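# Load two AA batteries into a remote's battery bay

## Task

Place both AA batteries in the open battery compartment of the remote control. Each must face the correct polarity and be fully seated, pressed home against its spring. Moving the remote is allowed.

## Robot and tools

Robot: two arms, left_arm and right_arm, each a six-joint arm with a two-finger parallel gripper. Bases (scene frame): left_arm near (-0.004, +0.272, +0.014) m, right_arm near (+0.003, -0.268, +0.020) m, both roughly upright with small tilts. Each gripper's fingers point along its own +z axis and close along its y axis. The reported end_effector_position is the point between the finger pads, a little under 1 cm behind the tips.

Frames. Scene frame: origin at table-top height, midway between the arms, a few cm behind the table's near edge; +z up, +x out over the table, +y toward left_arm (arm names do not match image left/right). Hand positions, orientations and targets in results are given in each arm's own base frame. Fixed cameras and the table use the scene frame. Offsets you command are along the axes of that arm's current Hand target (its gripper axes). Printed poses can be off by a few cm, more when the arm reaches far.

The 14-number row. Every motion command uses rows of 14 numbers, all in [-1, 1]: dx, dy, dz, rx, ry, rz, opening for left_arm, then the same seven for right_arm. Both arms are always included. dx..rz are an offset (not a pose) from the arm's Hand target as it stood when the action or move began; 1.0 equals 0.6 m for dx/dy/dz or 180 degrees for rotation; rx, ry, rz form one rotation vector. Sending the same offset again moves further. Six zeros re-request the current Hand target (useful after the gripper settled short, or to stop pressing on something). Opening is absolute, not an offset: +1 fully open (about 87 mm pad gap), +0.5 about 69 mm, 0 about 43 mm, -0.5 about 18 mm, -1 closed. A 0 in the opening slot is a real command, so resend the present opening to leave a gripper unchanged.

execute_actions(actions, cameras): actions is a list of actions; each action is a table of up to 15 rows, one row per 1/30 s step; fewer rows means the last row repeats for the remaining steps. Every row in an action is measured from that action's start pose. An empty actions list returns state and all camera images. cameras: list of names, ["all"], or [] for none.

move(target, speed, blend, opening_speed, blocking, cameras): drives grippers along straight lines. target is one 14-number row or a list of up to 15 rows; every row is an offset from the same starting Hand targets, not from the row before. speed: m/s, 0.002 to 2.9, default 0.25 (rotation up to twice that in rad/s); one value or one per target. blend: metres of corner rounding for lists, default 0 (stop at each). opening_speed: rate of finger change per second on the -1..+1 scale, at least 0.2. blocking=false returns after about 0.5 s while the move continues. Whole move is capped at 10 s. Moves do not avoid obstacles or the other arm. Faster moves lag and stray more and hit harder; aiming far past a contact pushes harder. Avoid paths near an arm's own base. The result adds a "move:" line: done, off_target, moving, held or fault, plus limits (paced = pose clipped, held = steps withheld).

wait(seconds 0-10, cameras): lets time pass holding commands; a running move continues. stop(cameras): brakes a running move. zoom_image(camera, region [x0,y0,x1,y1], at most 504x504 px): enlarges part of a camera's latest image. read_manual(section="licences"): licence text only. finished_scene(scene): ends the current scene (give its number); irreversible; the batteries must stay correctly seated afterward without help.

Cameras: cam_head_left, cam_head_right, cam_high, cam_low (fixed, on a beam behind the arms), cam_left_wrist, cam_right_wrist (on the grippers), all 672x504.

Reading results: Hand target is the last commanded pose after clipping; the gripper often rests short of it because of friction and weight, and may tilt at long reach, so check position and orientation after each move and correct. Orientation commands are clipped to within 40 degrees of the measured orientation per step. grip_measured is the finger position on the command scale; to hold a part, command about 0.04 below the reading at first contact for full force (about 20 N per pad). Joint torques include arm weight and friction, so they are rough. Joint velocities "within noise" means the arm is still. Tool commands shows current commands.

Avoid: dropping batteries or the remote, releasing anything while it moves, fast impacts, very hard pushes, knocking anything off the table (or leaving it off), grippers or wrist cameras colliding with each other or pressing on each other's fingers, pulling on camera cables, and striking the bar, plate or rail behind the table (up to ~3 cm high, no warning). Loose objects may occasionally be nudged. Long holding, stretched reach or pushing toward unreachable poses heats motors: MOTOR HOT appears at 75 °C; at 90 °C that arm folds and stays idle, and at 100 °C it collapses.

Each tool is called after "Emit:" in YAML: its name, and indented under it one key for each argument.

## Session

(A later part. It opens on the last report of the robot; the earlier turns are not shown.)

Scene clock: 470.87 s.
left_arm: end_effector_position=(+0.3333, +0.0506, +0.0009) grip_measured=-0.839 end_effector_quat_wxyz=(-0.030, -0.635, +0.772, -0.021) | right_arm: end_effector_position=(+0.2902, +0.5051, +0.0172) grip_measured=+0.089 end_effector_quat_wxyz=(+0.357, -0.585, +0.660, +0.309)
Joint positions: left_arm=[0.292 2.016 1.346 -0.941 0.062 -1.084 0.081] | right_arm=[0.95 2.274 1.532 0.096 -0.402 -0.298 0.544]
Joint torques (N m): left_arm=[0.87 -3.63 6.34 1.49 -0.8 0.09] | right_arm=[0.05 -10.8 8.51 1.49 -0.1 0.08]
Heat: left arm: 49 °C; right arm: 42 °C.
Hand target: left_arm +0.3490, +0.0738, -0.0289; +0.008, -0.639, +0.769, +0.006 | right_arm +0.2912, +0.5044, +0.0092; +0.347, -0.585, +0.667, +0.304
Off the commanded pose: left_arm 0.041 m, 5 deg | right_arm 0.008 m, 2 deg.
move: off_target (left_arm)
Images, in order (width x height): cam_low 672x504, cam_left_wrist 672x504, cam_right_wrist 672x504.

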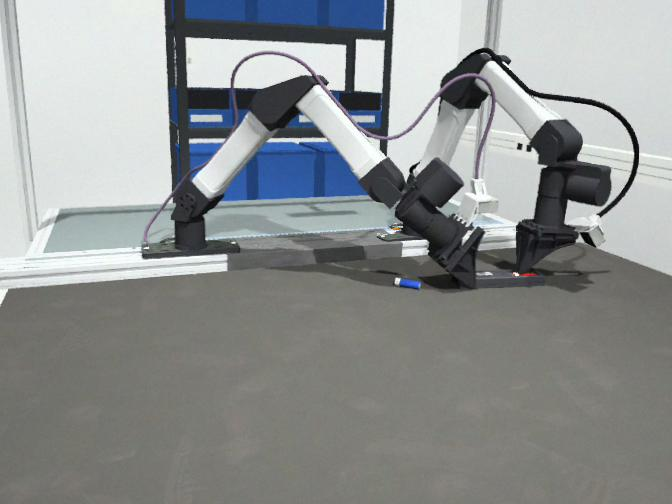

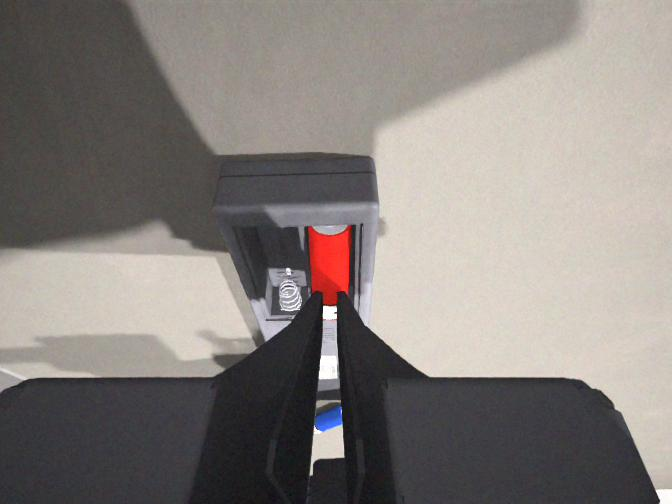

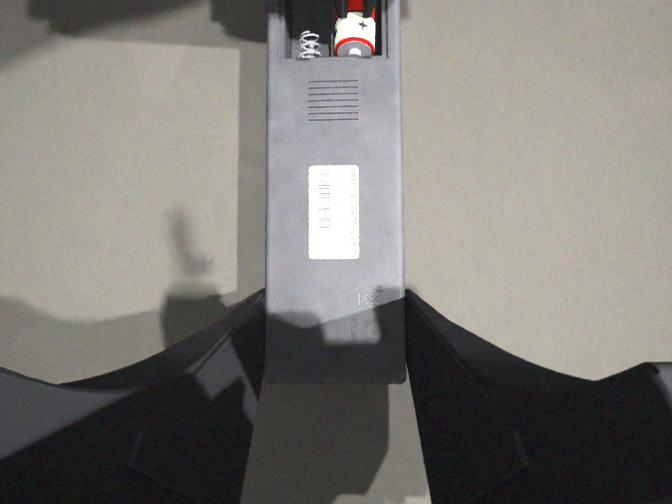

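Emit:
move:
  target:
    - [0.04,0.02,-0.04,0,0,0,-0.84,0,0,0,0,0,0,0.0]
    - [0.04,0.02,-0.14,0,0,0,-0.84,0,0,0,0,0,0,0.0]
  cameras: ["cam_left_wrist","cam_right_wrist","cam_low"]
  speed: 0.06

Emit:
zoom_image:
  camera: "cam_left_wrist"
  region: [220, 80, 450, 300]

Emit:
zoom_image:
  camera: "cam_right_wrist"
  region: [260, 0, 400, 80]

Emit:
zoom_image:
  camera: "cam_low"
  region: [440, 210, 560, 300]

Scene clock: 480.50 s.
left_arm: end_effector_position=(+0.3211, +0.0480, +0.0360) grip_measured=-0.840 end_effector_quat_wxyz=(-0.023, -0.638, +0.770, +0.013) | right_arm: end_effector_position=(+0.2902, +0.5051, +0.0172) grip_measured=+0.089 end_effector_quat_wxyz=(+0.357, -0.585, +0.660, +0.309)
Joint positions: left_arm=[0.262 1.932 1.385 -1.077 -0.004 -1.123 0.08] | right_arm=[0.95 2.274 1.532 0.096 -0.402 -0.298 0.544]
Joint torques (N m): left_arm=[-0.83 -11.77 10.45 0.2 -0.23 -0.01] | right_arm=[0.03 -10.8 8.51 1.49 -0.1 0.08]
Heat: left arm: 48 °C; right arm: 42 °C.
Hand target: left_arm +0.3325, +0.0507, +0.0547; +0.008, -0.639, +0.769, +0.006 | right_arm +0.2912, +0.5044, +0.0092; +0.347, -0.585, +0.667, +0.304
Off the commanded pose: left_arm 0.022 m, 4 deg | right_arm 0.008 m, 2 deg.
move: off_target (left_arm)
Images, in order (width x height): cam_low 672x504, cam_left_wrist 672x504, cam_right_wrist 672x504.

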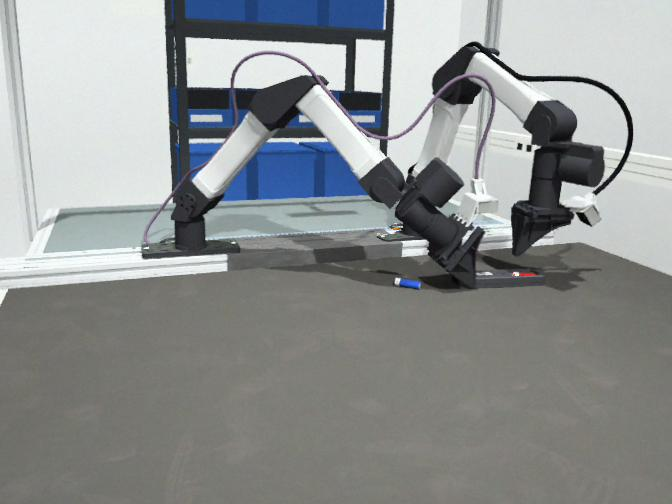

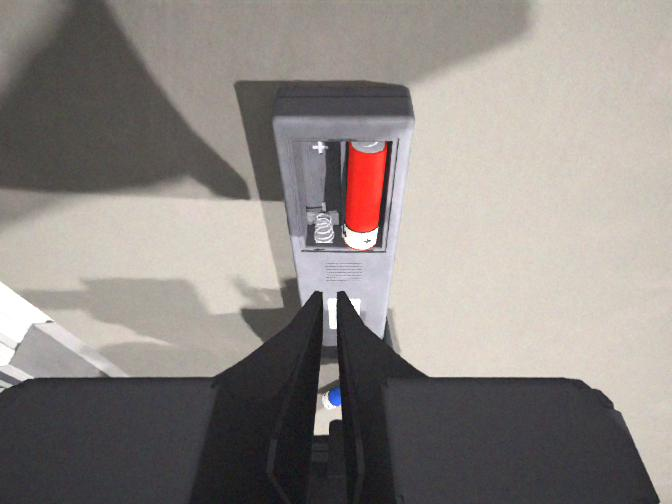

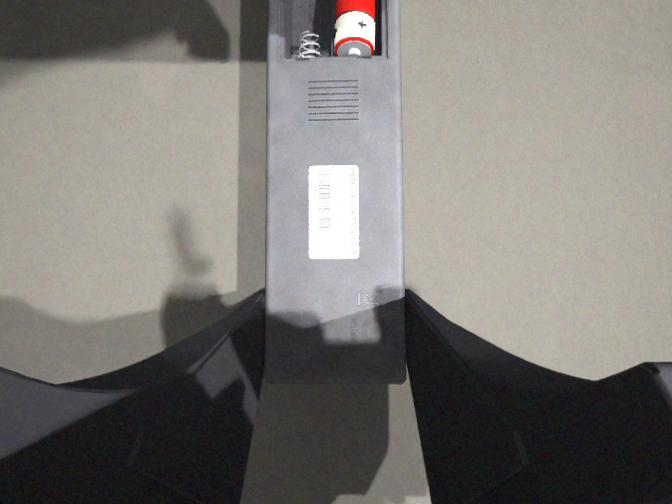

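Scaled by 2.191 from the camera's 672x504 image, which has a finer 960x720 frame.

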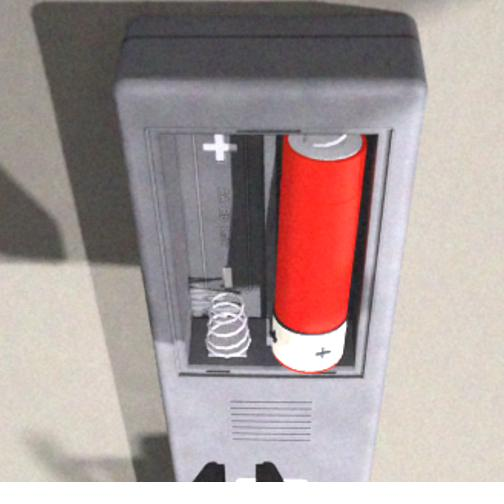

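Scaled by 3.600 from the camera's 672x504 image, which has a finer 960x720 frame.

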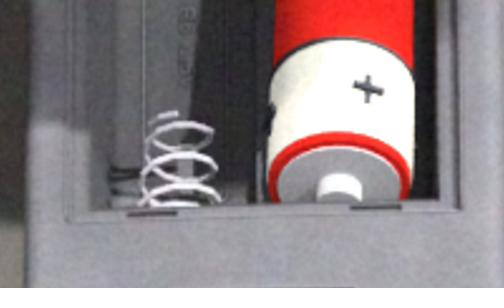

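Scaled by 4.200 from the camera's 672x504 image, which has a finer 960x720 frame.

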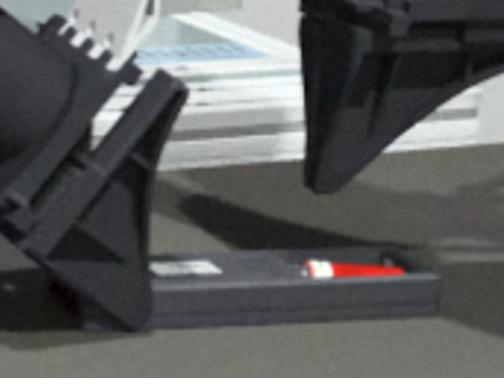

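Emit:
move:
  target:
    - [0.005,-0.008,0.09,0,0,0,-0.84,0,0,0,0,0,0,0.0]
    - [0.005,-0.008,0.13,0,0,0,-0.84,0,0,0,0,0,0,0.0]
  cameras: ["cam_left_wrist","cam_right_wrist"]
  speed: 0.06

Emit:
move:
  target: [-0.035,-0.004,0.014,0,-0.02,0,-0.84,0,0,0,0,0,0,0.0]
  cameras: ["cam_left_wrist","cam_right_wrist","cam_low"]
  speed: 0.05

Emit:
zoom_image:
  camera: "cam_right_wrist"
  region: [260, 0, 400, 80]

Emit:
zoom_image:
  camera: "cam_low"
  region: [440, 210, 560, 300]

Scene clock: 499.00 s.
left_arm: end_effector_position=(+0.3320, +0.0463, +0.0019) grip_measured=-0.839 end_effector_quat_wxyz=(-0.002, -0.638, +0.770, +0.002) | right_arm: end_effector_position=(+0.2902, +0.5051, +0.0172) grip_measured=+0.089 end_effector_quat_wxyz=(+0.357, -0.585, +0.660, +0.309)
Joint positions: left_arm=[0.25 1.971 1.3 -0.905 -0.002 -1.132 0.08] | right_arm=[0.95 2.274 1.532 0.096 -0.402 -0.298 0.544]
Joint torques (N m): left_arm=[-0.55 -4.96 2.58 1.37 -0.27 -0.01] | right_arm=[0.03 -10.8 8.51 1.49 -0.1 0.08]
Heat: left arm: 50 °C; right arm: 42 °C.
Hand target: left_arm +0.3370, +0.0485, -0.0234; +0.008, -0.639, +0.769, +0.006 | right_arm +0.2912, +0.5044, +0.0092; +0.347, -0.585, +0.667, +0.304
Off the commanded pose: left_arm 0.026 m, 1 deg | right_arm 0.008 m, 2 deg.
move: off_target (left_arm)
Images, in order (width x height): cam_left_wrist 672x504, cam_right_wrist 672x504.

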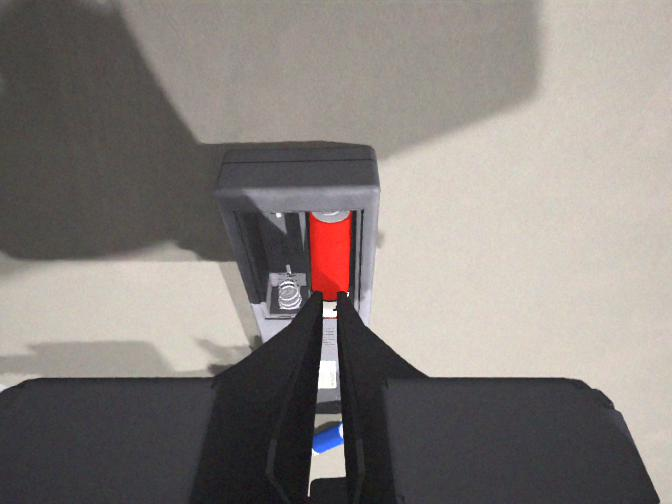

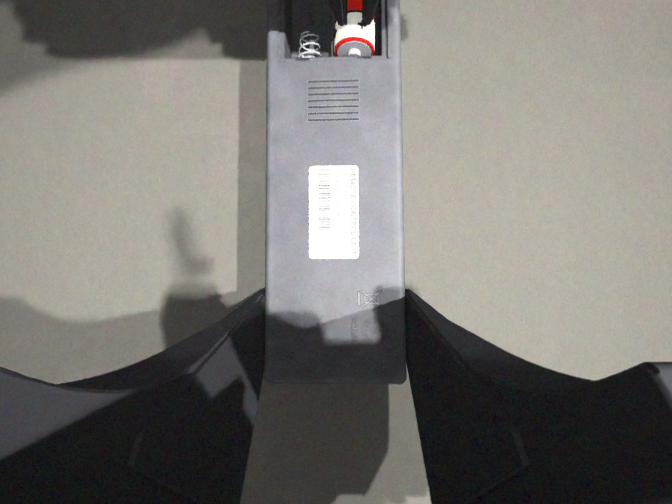

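Scene clock: 499.93 s.
left_arm: end_effector_position=(+0.3322, +0.0479, +0.0018) grip_measured=-0.839 end_effector_quat_wxyz=(+0.000, -0.634, +0.773, +0.001) | right_arm: end_effector_position=(+0.2902, +0.5051, +0.0172) grip_measured=+0.089 end_effector_quat_wxyz=(+0.357, -0.585, +0.660, +0.309)
Joint positions: left_arm=[0.254 1.971 1.3 -0.901 -0.002 -1.12 0.08] | right_arm=[0.95 2.274 1.532 0.096 -0.402 -0.298 0.544]
Joint torques (N m): left_arm=[0.9 -3.26 3.88 1.7 -0.79 0.12] | right_arm=[0.05 -10.8 8.51 1.49 -0.1 0.08]
Heat: left arm: 50 °C; right arm: 42 °C.
Hand target: left_arm +0.3432, +0.0689, -0.0314; +0.032, -0.638, +0.769, +0.026 | right_arm +0.2912, +0.5044, +0.0092; +0.347, -0.585, +0.667, +0.304
Off the commanded pose: left_arm 0.041 m, 5 deg | right_arm 0.008 m, 2 deg.
move: off_target (left_arm)
Images, in order (width x height): cam_low 672x504, cam_left_wrist 672x504, cam_right_wrist 672x504.

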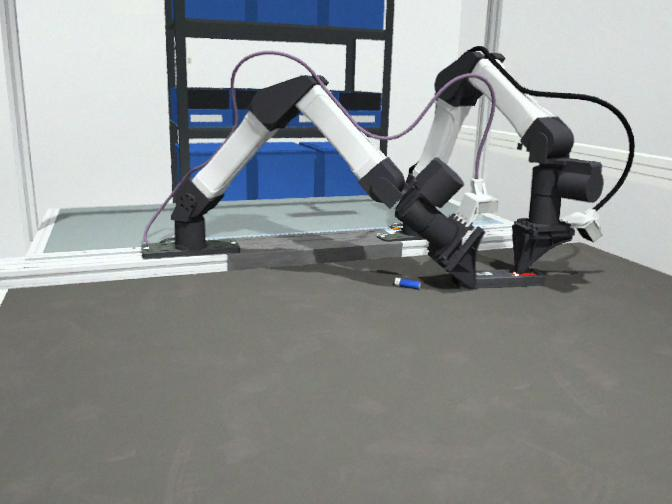

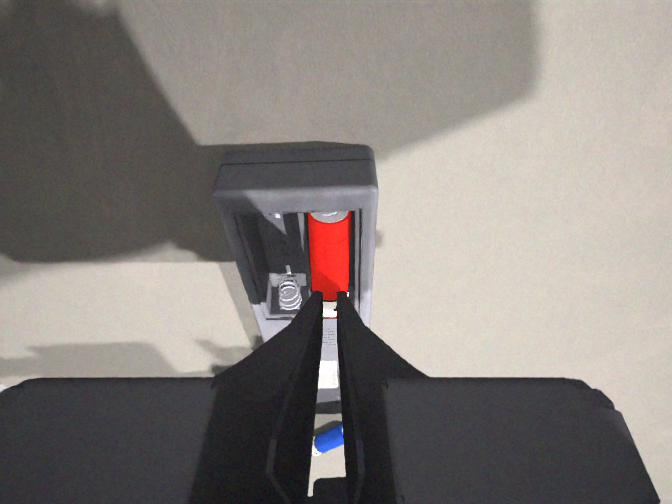

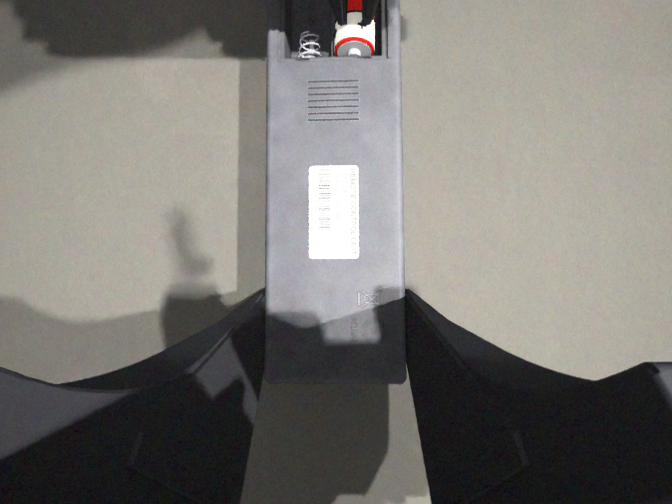

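Scaled by 3.600 from the camera's 672x504 image, which has a finer 960x720 frame.

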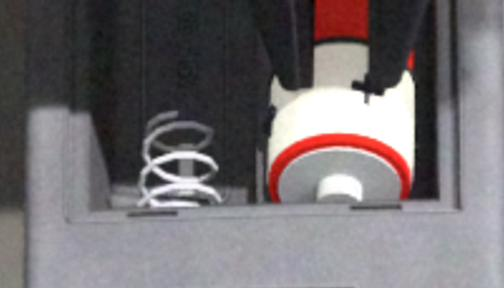

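Scaled by 4.200 from the camera's 672x504 image, which has a finer 960x720 frame.

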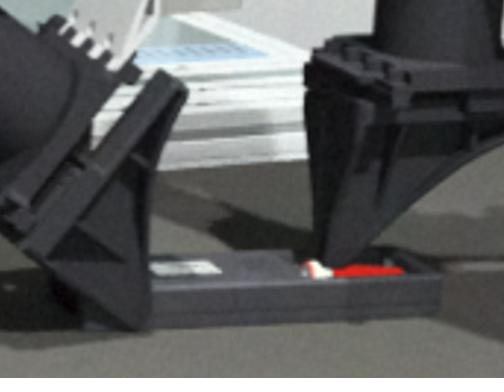

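Emit:
move:
  target: [-0.05,-0.002,0.0,0,-0.02,0,-0.84,0,0,0,0,0,0,0.0]
  cameras: ["cam_left_wrist","cam_right_wrist"]
  speed: 0.05

Emit:
zoom_image:
  camera: "cam_right_wrist"
  region: [260, 0, 400, 80]

Emit:
zoom_image:
  camera: "cam_left_wrist"
  region: [220, 150, 450, 350]

Scene clock: 511.90 s.
left_arm: end_effector_position=(+0.3359, +0.0658, -0.0001) grip_measured=-0.839 end_effector_quat_wxyz=(+0.010, -0.634, +0.774, +0.004) | right_arm: end_effector_position=(+0.2902, +0.5051, +0.0172) grip_measured=+0.089 end_effector_quat_wxyz=(+0.357, -0.585, +0.660, +0.309)
Joint positions: left_arm=[0.293 1.988 1.32 -0.888 -0.016 -1.079 0.081] | right_arm=[0.95 2.274 1.532 0.096 -0.402 -0.298 0.544]
Joint torques (N m): left_arm=[1.47 -3.71 6.17 1.62 -1.13 0.09] | right_arm=[0.03 -10.81 8.51 1.49 -0.1 0.08]
Heat: left arm: 48 °C; right arm: 42 °C.
Hand target: left_arm +0.3499, +0.0980, -0.0288; +0.056, -0.637, +0.767, +0.047 | right_arm +0.2912, +0.5044, +0.0092; +0.347, -0.585, +0.667, +0.304
Off the commanded pose: left_arm 0.045 m, 7 deg | right_arm 0.008 m, 2 deg.
move: off_target (left_arm)
Images, in order (width x height): cam_left_wrist 672x504, cam_right_wrist 672x504.

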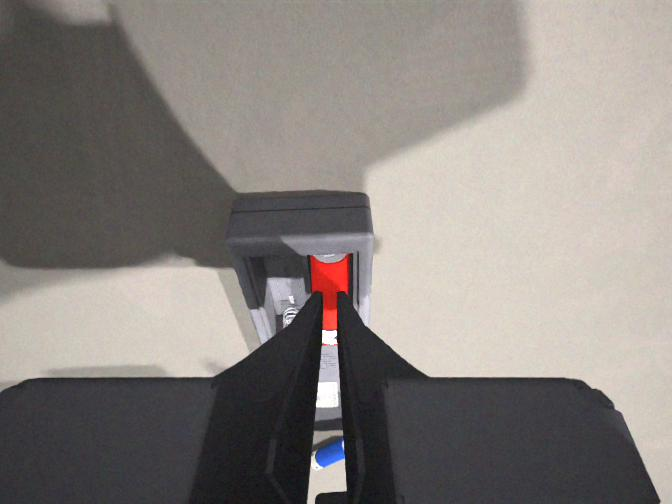

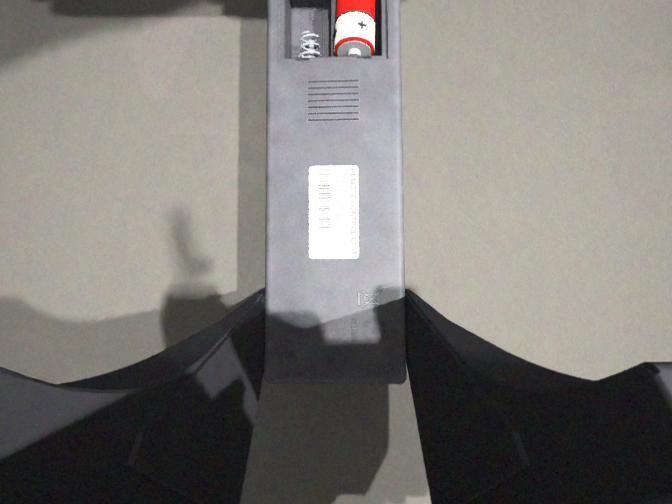

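Scaled by 3.600 from the camera's 672x504 image, which has a finer 960x720 frame.

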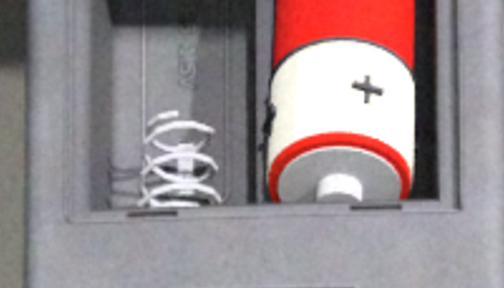

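Scaled by 2.191 from the camera's 672x504 image, which has a finer 960x720 frame.

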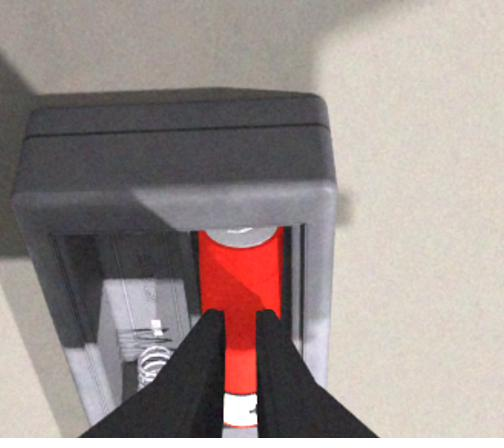

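Emit:
move:
  target:
    - [0.053,0,-0.05,0,0.045,0,-0.84,0,0,0,0,0,0,0]
    - [0.053,0,-0.12,0,0.045,0,-0.84,0,0,0,0,0,0,0]
  speed: 0.15
  cameras: ["all"]

Scene clock: 537.77 s.
left_arm: end_effector_position=(+0.3286, +0.0554, +0.0174) grip_measured=-0.840 end_effector_quat_wxyz=(-0.027, -0.636, +0.771, +0.016) | right_arm: end_effector_position=(+0.2902, +0.5051, +0.0172) grip_measured=+0.089 end_effector_quat_wxyz=(+0.357, -0.585, +0.660, +0.309)
Joint positions: left_arm=[0.275 1.998 1.4 -1.035 -0.007 -1.105 0.08] | right_arm=[0.95 2.274 1.532 0.096 -0.402 -0.298 0.544]
Joint torques (N m): left_arm=[-0.44 -12.36 10.32 0.18 -0.06 -0.03] | right_arm=[0.03 -10.81 8.53 1.49 -0.1 0.07]
Heat: left arm: 46 °C; right arm: 43 °C.
Hand target: left_arm +0.3422, +0.0568, +0.0377; +0.002, -0.639, +0.769, +0.001 | right_arm +0.2912, +0.5044, +0.0092; +0.347, -0.585, +0.667, +0.304
Off the commanded pose: left_arm 0.024 m, 4 deg | right_arm 0.008 m, 2 deg.
move: off_target (left_arm)

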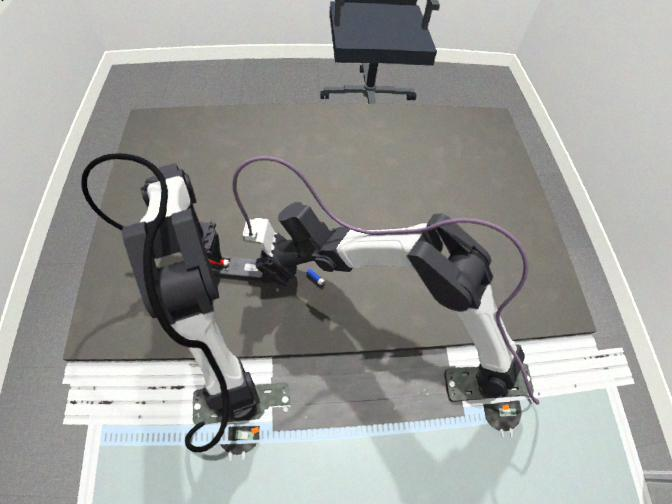

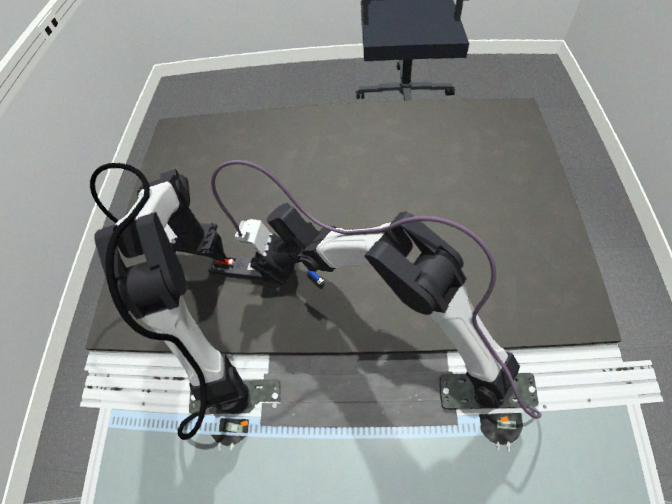

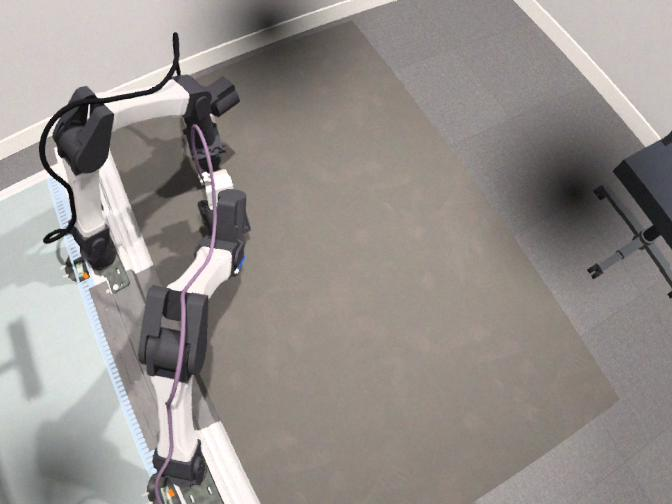

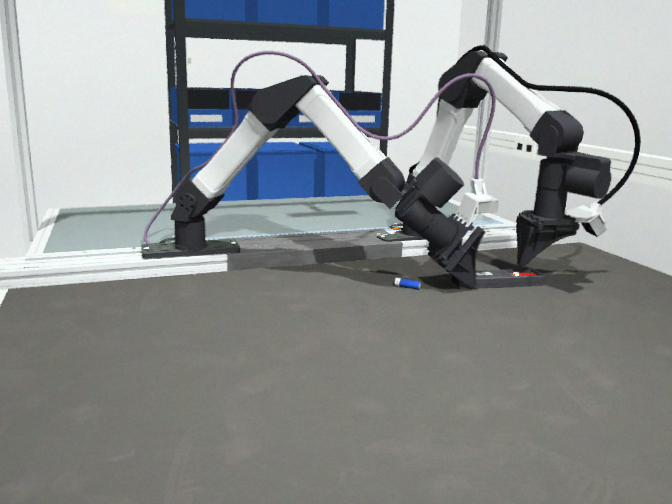

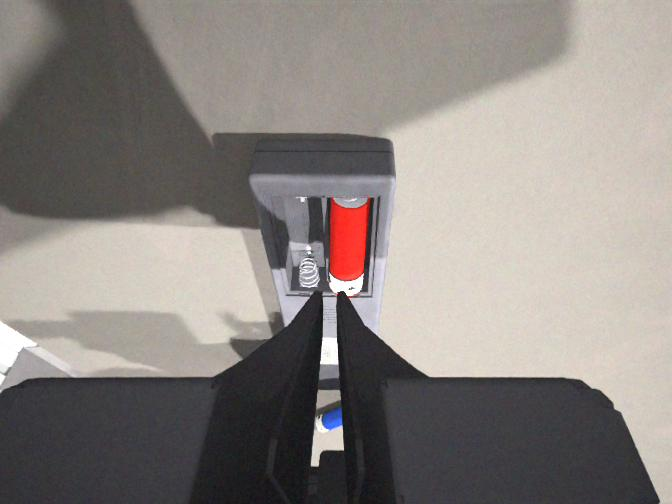

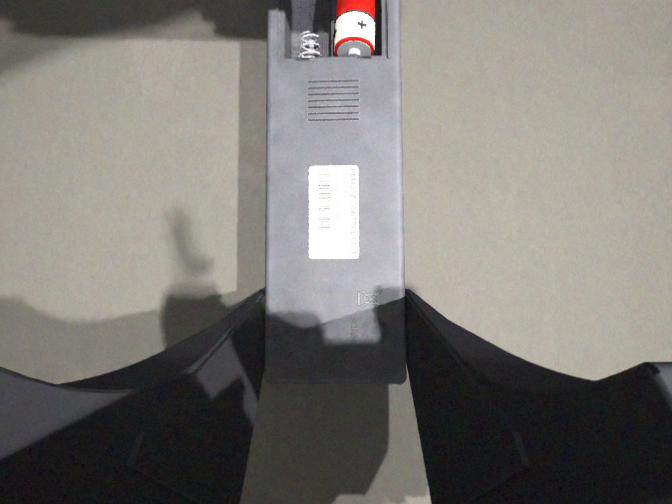

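Emit:
zoom_image:
  camera: "cam_left_wrist"
  region: [240, 120, 410, 310]

Emit:
zoom_image:
  camera: "cam_right_wrist"
  region: [260, 0, 420, 100]

Emit:
zoom_image:
  camera: "cam_low"
  region: [460, 250, 570, 300]

Scaled by 2.653 from the camera's 672x504 image, which has a finer 960x720 frame.

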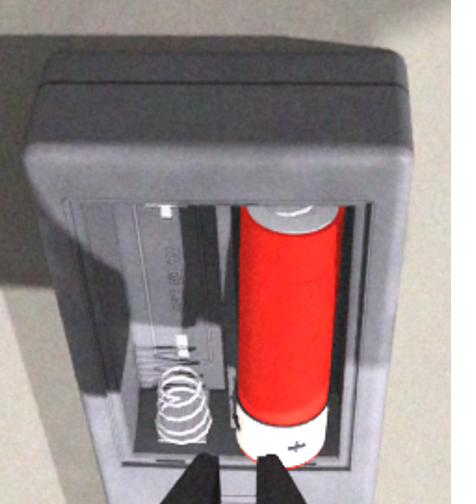

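Scaled by 3.150 from the camera's 672x504 image, which has a finer 960x720 frame.

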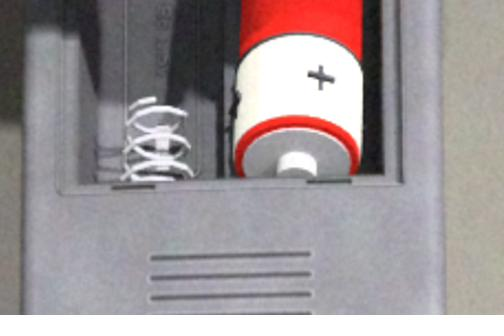

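Scaled by 4.582 from the camera's 672x504 image, which has a finer 960x720 frame.

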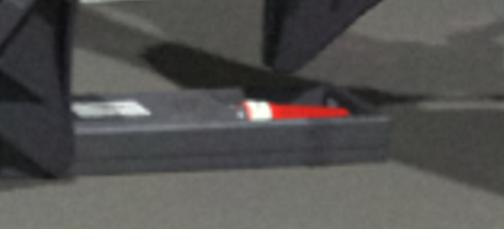

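Emit:
move:
  target:
    - [0.041,0.0045,-0.029,0,0,0,-1,0,0,0,0,0,0,0]
    - [0.041,0.0045,0.0495,0,0,0,-1,0,0,0,0,0,0,0]
  speed: 0.12
  cameras: ["cam_left_wrist","cam_right_wrist","cam_low"]

Emit:
zoom_image:
  camera: "cam_right_wrist"
  region: [240, 0, 440, 110]

Emit:
zoom_image:
  camera: "cam_low"
  region: [460, 240, 570, 300]

Scene clock: 568.97 s.
left_arm: end_effector_position=(+0.3302, +0.0340, +0.0113) grip_measured=-1.000 end_effector_quat_wxyz=(-0.004, -0.636, +0.771, +0.006) | right_arm: end_effector_position=(+0.2902, +0.5051, +0.0172) grip_measured=+0.089 end_effector_quat_wxyz=(+0.357, -0.585, +0.660, +0.309)
Joint positions: left_arm=[0.215 1.948 1.308 -0.944 -0.006 -1.165 0] | right_arm=[0.95 2.274 1.532 0.096 -0.402 -0.298 0.544]
Joint torques (N m): left_arm=[-0.31 -7.9 6.3 0.66 -0.12 -0.03] | right_arm=[0.02 -10.8 8.51 1.49 -0.1 0.08]
Heat: left arm: 55 °C; right arm: 43 °C.
Hand target: left_arm +0.3350, +0.0332, +0.0078; +0.002, -0.639, +0.769, +0.001 | right_arm +0.2912, +0.5044, +0.0092; +0.347, -0.585, +0.667, +0.304
Off the commanded pose: left_arm 0.006 m, 1 deg | right_arm 0.008 m, 2 deg.
move: done
Images, in order (width x height): cam_low 672x504, cam_left_wrist 672x504, cam_right_wrist 672x504.

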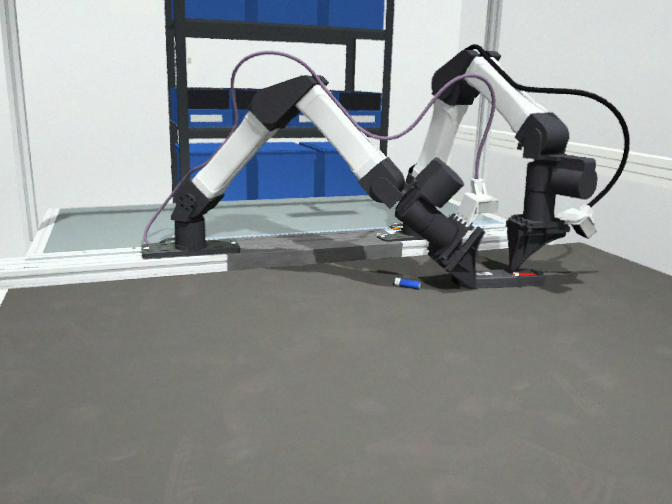

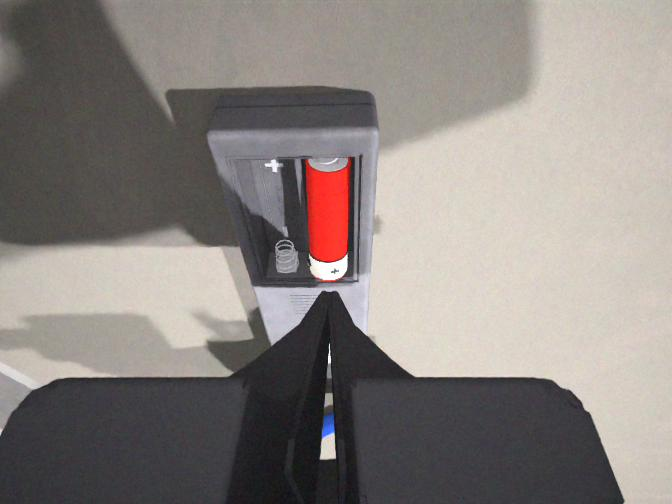

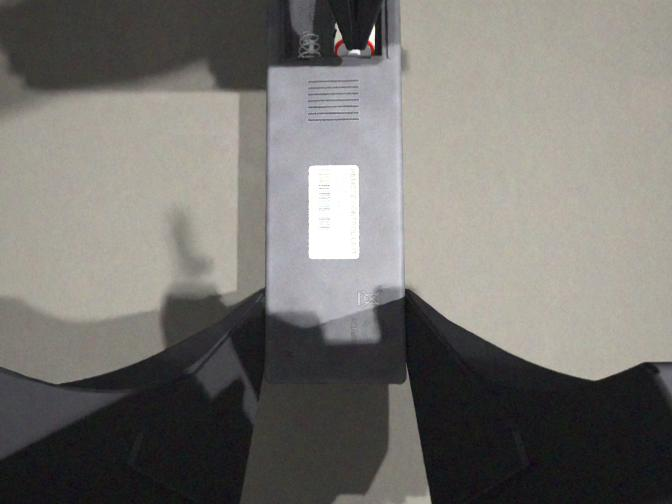

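Scaled by 2.520 from the camera's 672x504 image, which has a finer 960x720 frame.

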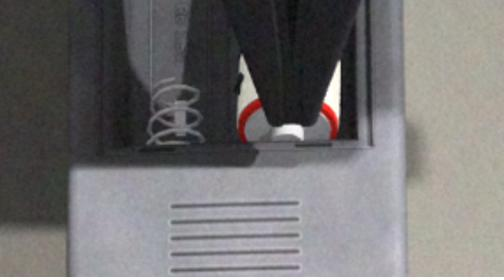

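Scaled by 4.582 from the camera's 672x504 image, which has a finer 960x720 frame.

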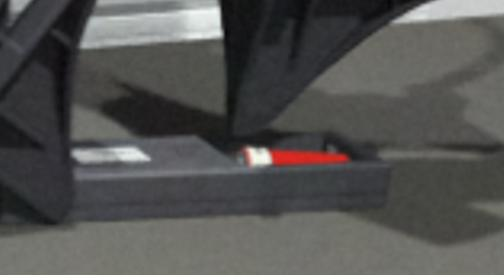

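Emit:
move:
  target:
    - [0.005,0,0.018,0,0,0,-1,0,0,0,0,0,0,0]
    - [-0.025,0,0.03,0,0,0,-1,0,0,0,0,0,0,0]
  speed: 0.05
  cameras: ["cam_left_wrist","cam_right_wrist","cam_low"]

Emit:
zoom_image:
  camera: "cam_right_wrist"
  region: [240, 0, 440, 110]

Emit:
zoom_image:
  camera: "cam_low"
  region: [460, 240, 570, 300]

Scene clock: 575.17 s.
left_arm: end_effector_position=(+0.3290, +0.0338, +0.0043) grip_measured=-1.000 end_effector_quat_wxyz=(-0.017, -0.638, +0.770, -0.013) | right_arm: end_effector_position=(+0.2902, +0.5051, +0.0172) grip_measured=+0.089 end_effector_quat_wxyz=(+0.357, -0.585, +0.660, +0.309)
Joint positions: left_arm=[0.237 1.961 1.289 -0.917 0.038 -1.147 0] | right_arm=[0.95 2.274 1.532 0.096 -0.402 -0.298 0.544]
Joint torques (N m): left_arm=[0.99 -5.12 7.3 0.9 -0.5 0.17] | right_arm=[0.03 -10.8 8.51 1.49 -0.09 0.08]
Heat: left arm: 54 °C; right arm: 43 °C.
Hand target: left_arm +0.3378, +0.0481, -0.0100; +0.002, -0.639, +0.769, +0.001 | right_arm +0.2912, +0.5044, +0.0092; +0.347, -0.585, +0.667, +0.304
Off the commanded pose: left_arm 0.022 m, 3 deg | right_arm 0.008 m, 2 deg.
move: off_target (left_arm)
Images, in order (width x height): cam_low 672x504, cam_left_wrist 672x504, cam_right_wrist 672x504.

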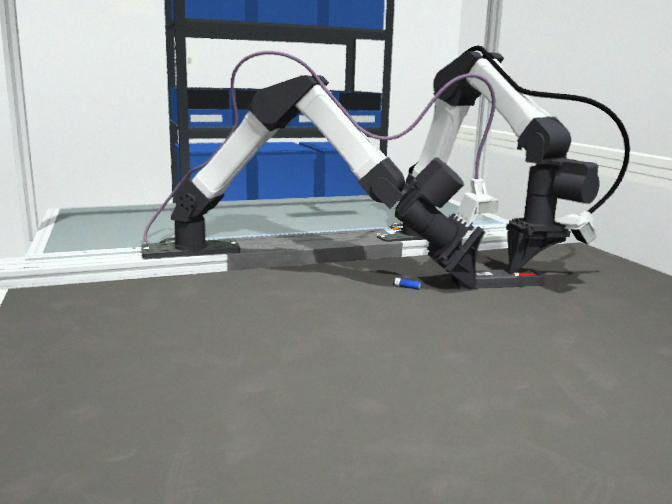

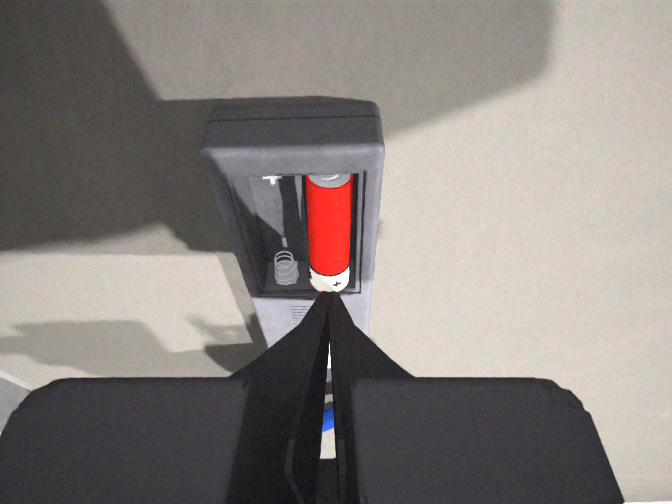

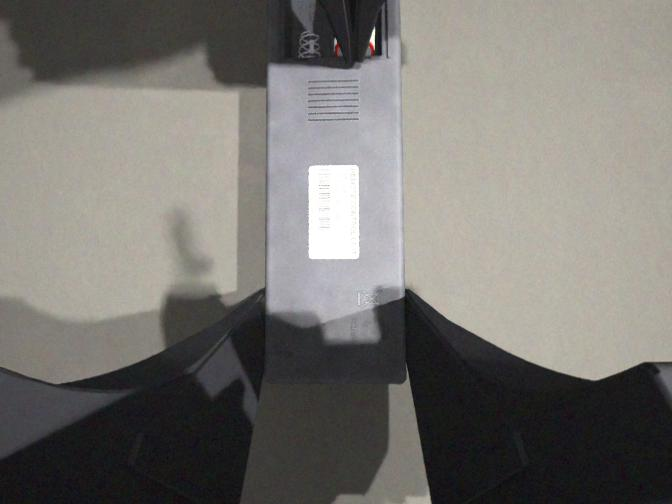

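Scaled by 2.520 from the camera's 672x504 image, which has a finer 960x720 frame.

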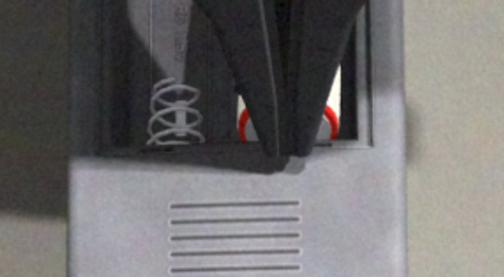

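Scaled by 4.582 from the camera's 672x504 image, which has a finer 960x720 frame.

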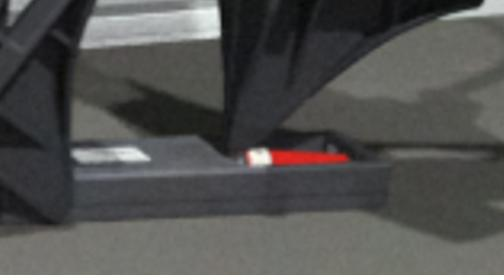

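Emit:
move:
  target:
    - [-0.04,0,0.0,0,0,0,-1,0,0,0,0,0,0,0]
    - [-0.05,0,0.02,0,0,0,-1,0,0,0,0,0,0,0]
  speed: 0.05
  cameras: ["cam_left_wrist","cam_right_wrist","cam_low"]

Emit:
zoom_image:
  camera: "cam_right_wrist"
  region: [240, 0, 440, 110]

Emit:
zoom_image:
  camera: "cam_low"
  region: [460, 240, 570, 300]

Scene clock: 580.97 s.
left_arm: end_effector_position=(+0.3333, +0.0536, +0.0018) grip_measured=-1.000 end_effector_quat_wxyz=(-0.029, -0.636, +0.771, -0.031) | right_arm: end_effector_position=(+0.2902, +0.5051, +0.0172) grip_measured=+0.089 end_effector_quat_wxyz=(+0.357, -0.585, +0.660, +0.309)
Joint positions: left_arm=[0.309 2.011 1.34 -0.932 0.079 -1.069 0] | right_arm=[0.95 2.274 1.532 0.096 -0.402 -0.298 0.544]
Joint torques (N m): left_arm=[1.21 -4.44 6.89 1.16 -0.82 0.11] | right_arm=[0.05 -10.8 8.53 1.49 -0.1 0.08]
Heat: left arm: 52 °C; right arm: 43 °C.
Hand target: left_arm +0.3433, +0.0776, -0.0220; +0.002, -0.639, +0.769, +0.001 | right_arm +0.2912, +0.5044, +0.0092; +0.347, -0.585, +0.667, +0.304
Off the commanded pose: left_arm 0.035 m, 5 deg | right_arm 0.008 m, 2 deg.
move: off_target (left_arm)
Images, in order (width x height): cam_low 672x504, cam_left_wrist 672x504, cam_right_wrist 672x504.

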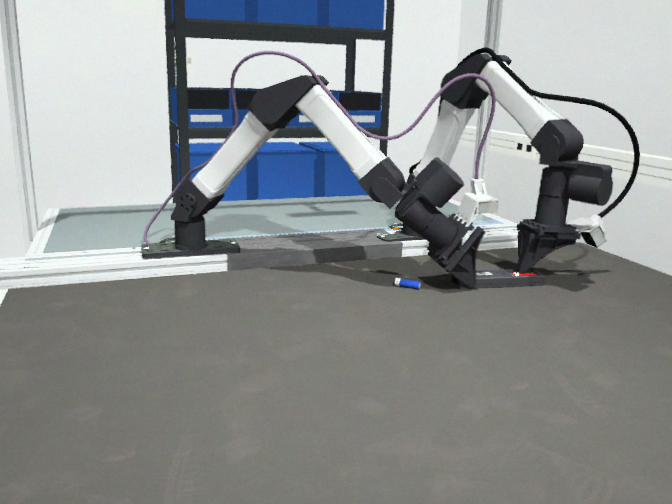

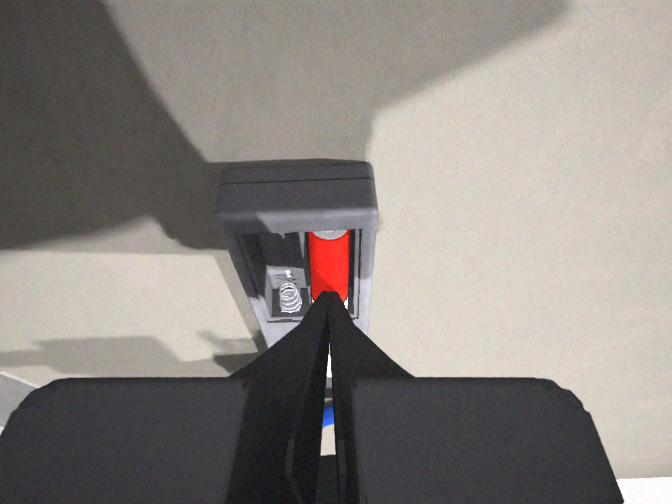

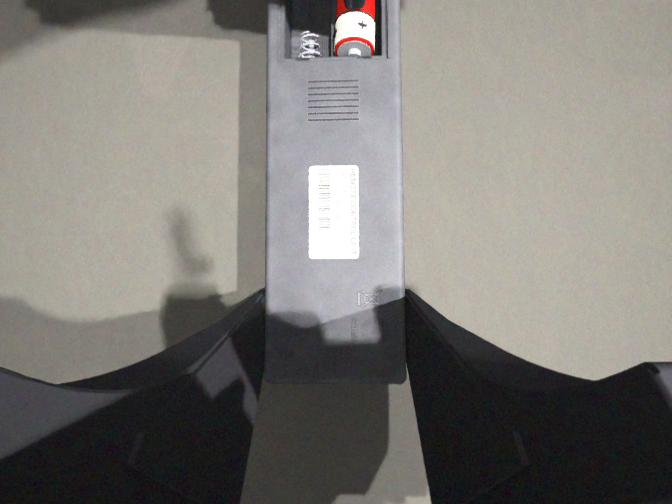

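Scaled by 2.520 from the camera's 672x504 image, which has a finer 960x720 frame.

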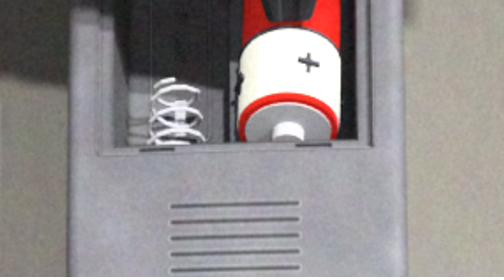

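Scaled by 4.582 from the camera's 672x504 image, which has a finer 960x720 frame.

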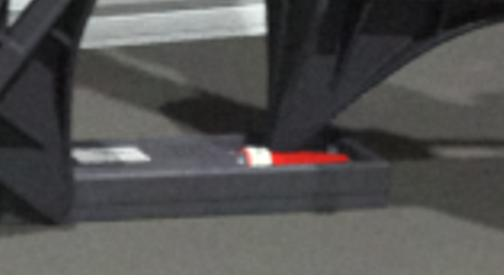

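Emit:
move:
  target:
    - [0,0,-0.07,0,0,0,-1,0,0,0,0,0,0,0]
    - [-0.012,0,-0.07,0,0,0,-1,0,0,0,0,0,0,0]
    - [-0.012,0,0.005,0,0,0,-1,0,0,0,0,0,0,0]
  speed: 0.1
  cameras: ["cam_left_wrist","cam_right_wrist","cam_low"]

Emit:
zoom_image:
  camera: "cam_right_wrist"
  region: [240, 0, 440, 110]

Emit:
zoom_image:
  camera: "cam_left_wrist"
  region: [200, 150, 400, 350]

Scene clock: 592.97 s.
left_arm: end_effector_position=(+0.3402, +0.0777, -0.0009) grip_measured=-1.000 end_effector_quat_wxyz=(-0.012, -0.638, +0.770, -0.007) | right_arm: end_effector_position=(+0.2902, +0.5051, +0.0172) grip_measured=+0.089 end_effector_quat_wxyz=(+0.357, -0.585, +0.660, +0.309)
Joint positions: left_arm=[0.338 2.046 1.394 -0.937 0.02 -1.047 0] | right_arm=[0.95 2.274 1.532 0.096 -0.402 -0.298 0.544]
Joint torques (N m): left_arm=[0.17 -5.97 3.02 1.33 -0.33 0.08] | right_arm=[0.03 -10.8 8.51 1.49 -0.1 0.08]
Heat: left arm: 50 °C; right arm: 43 °C.
Hand target: left_arm +0.3447, +0.0848, -0.0249; +0.002, -0.639, +0.769, +0.001 | right_arm +0.2912, +0.5044, +0.0092; +0.347, -0.585, +0.667, +0.304
Off the commanded pose: left_arm 0.025 m, 2 deg | right_arm 0.008 m, 2 deg.
move: off_target (left_arm)
Images, in order (width x height): cam_low 672x504, cam_left_wrist 672x504, cam_right_wrist 672x504.

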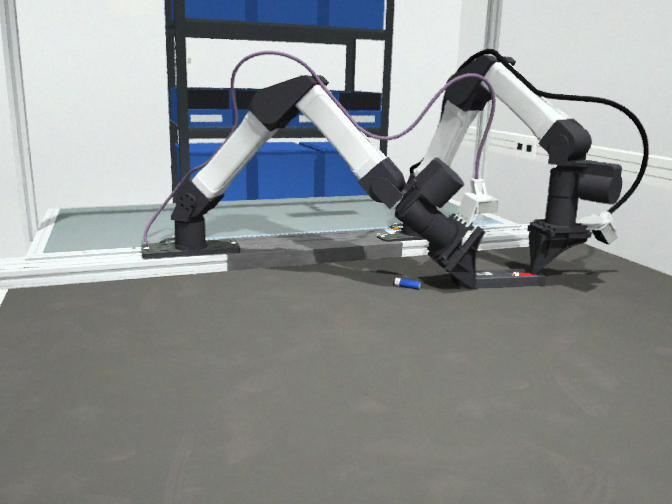

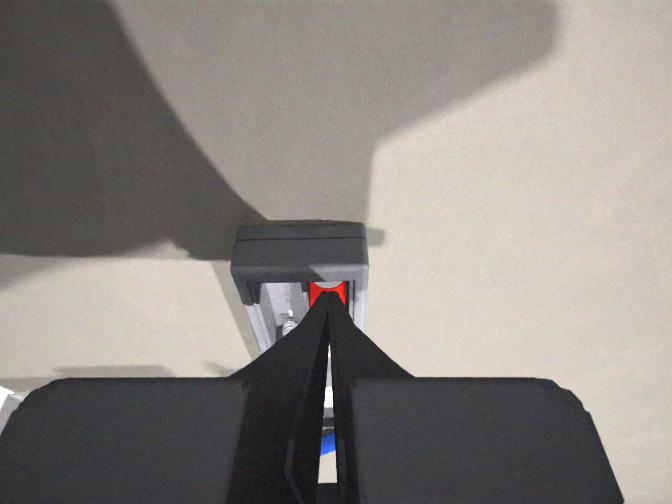

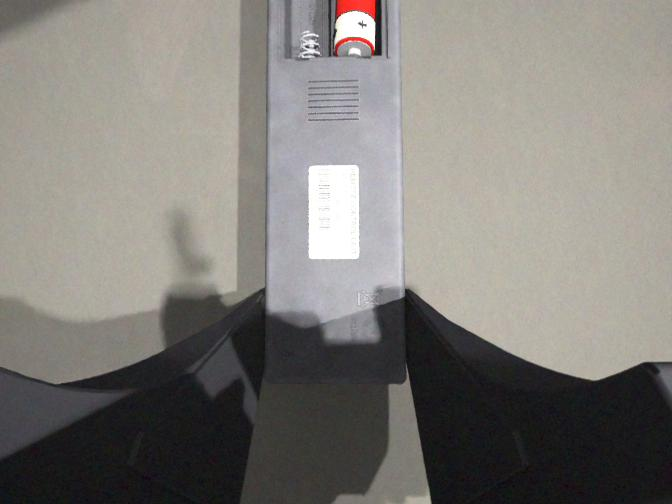

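Scaled by 2.520 from the camera's 672x504 image, which has a finer 960x720 frame.

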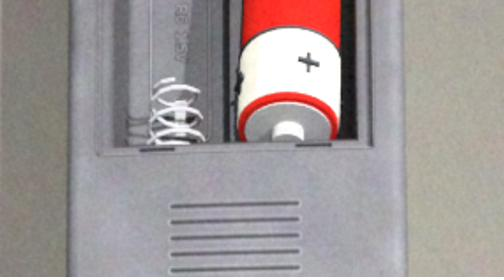

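Scaled by 2.520 from the camera's 672x504 image, which has a finer 960x720 frame.

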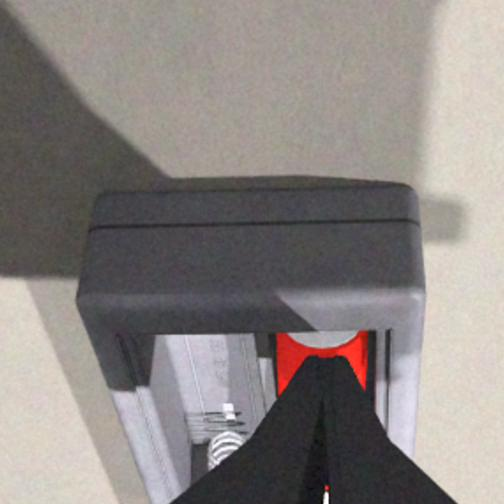

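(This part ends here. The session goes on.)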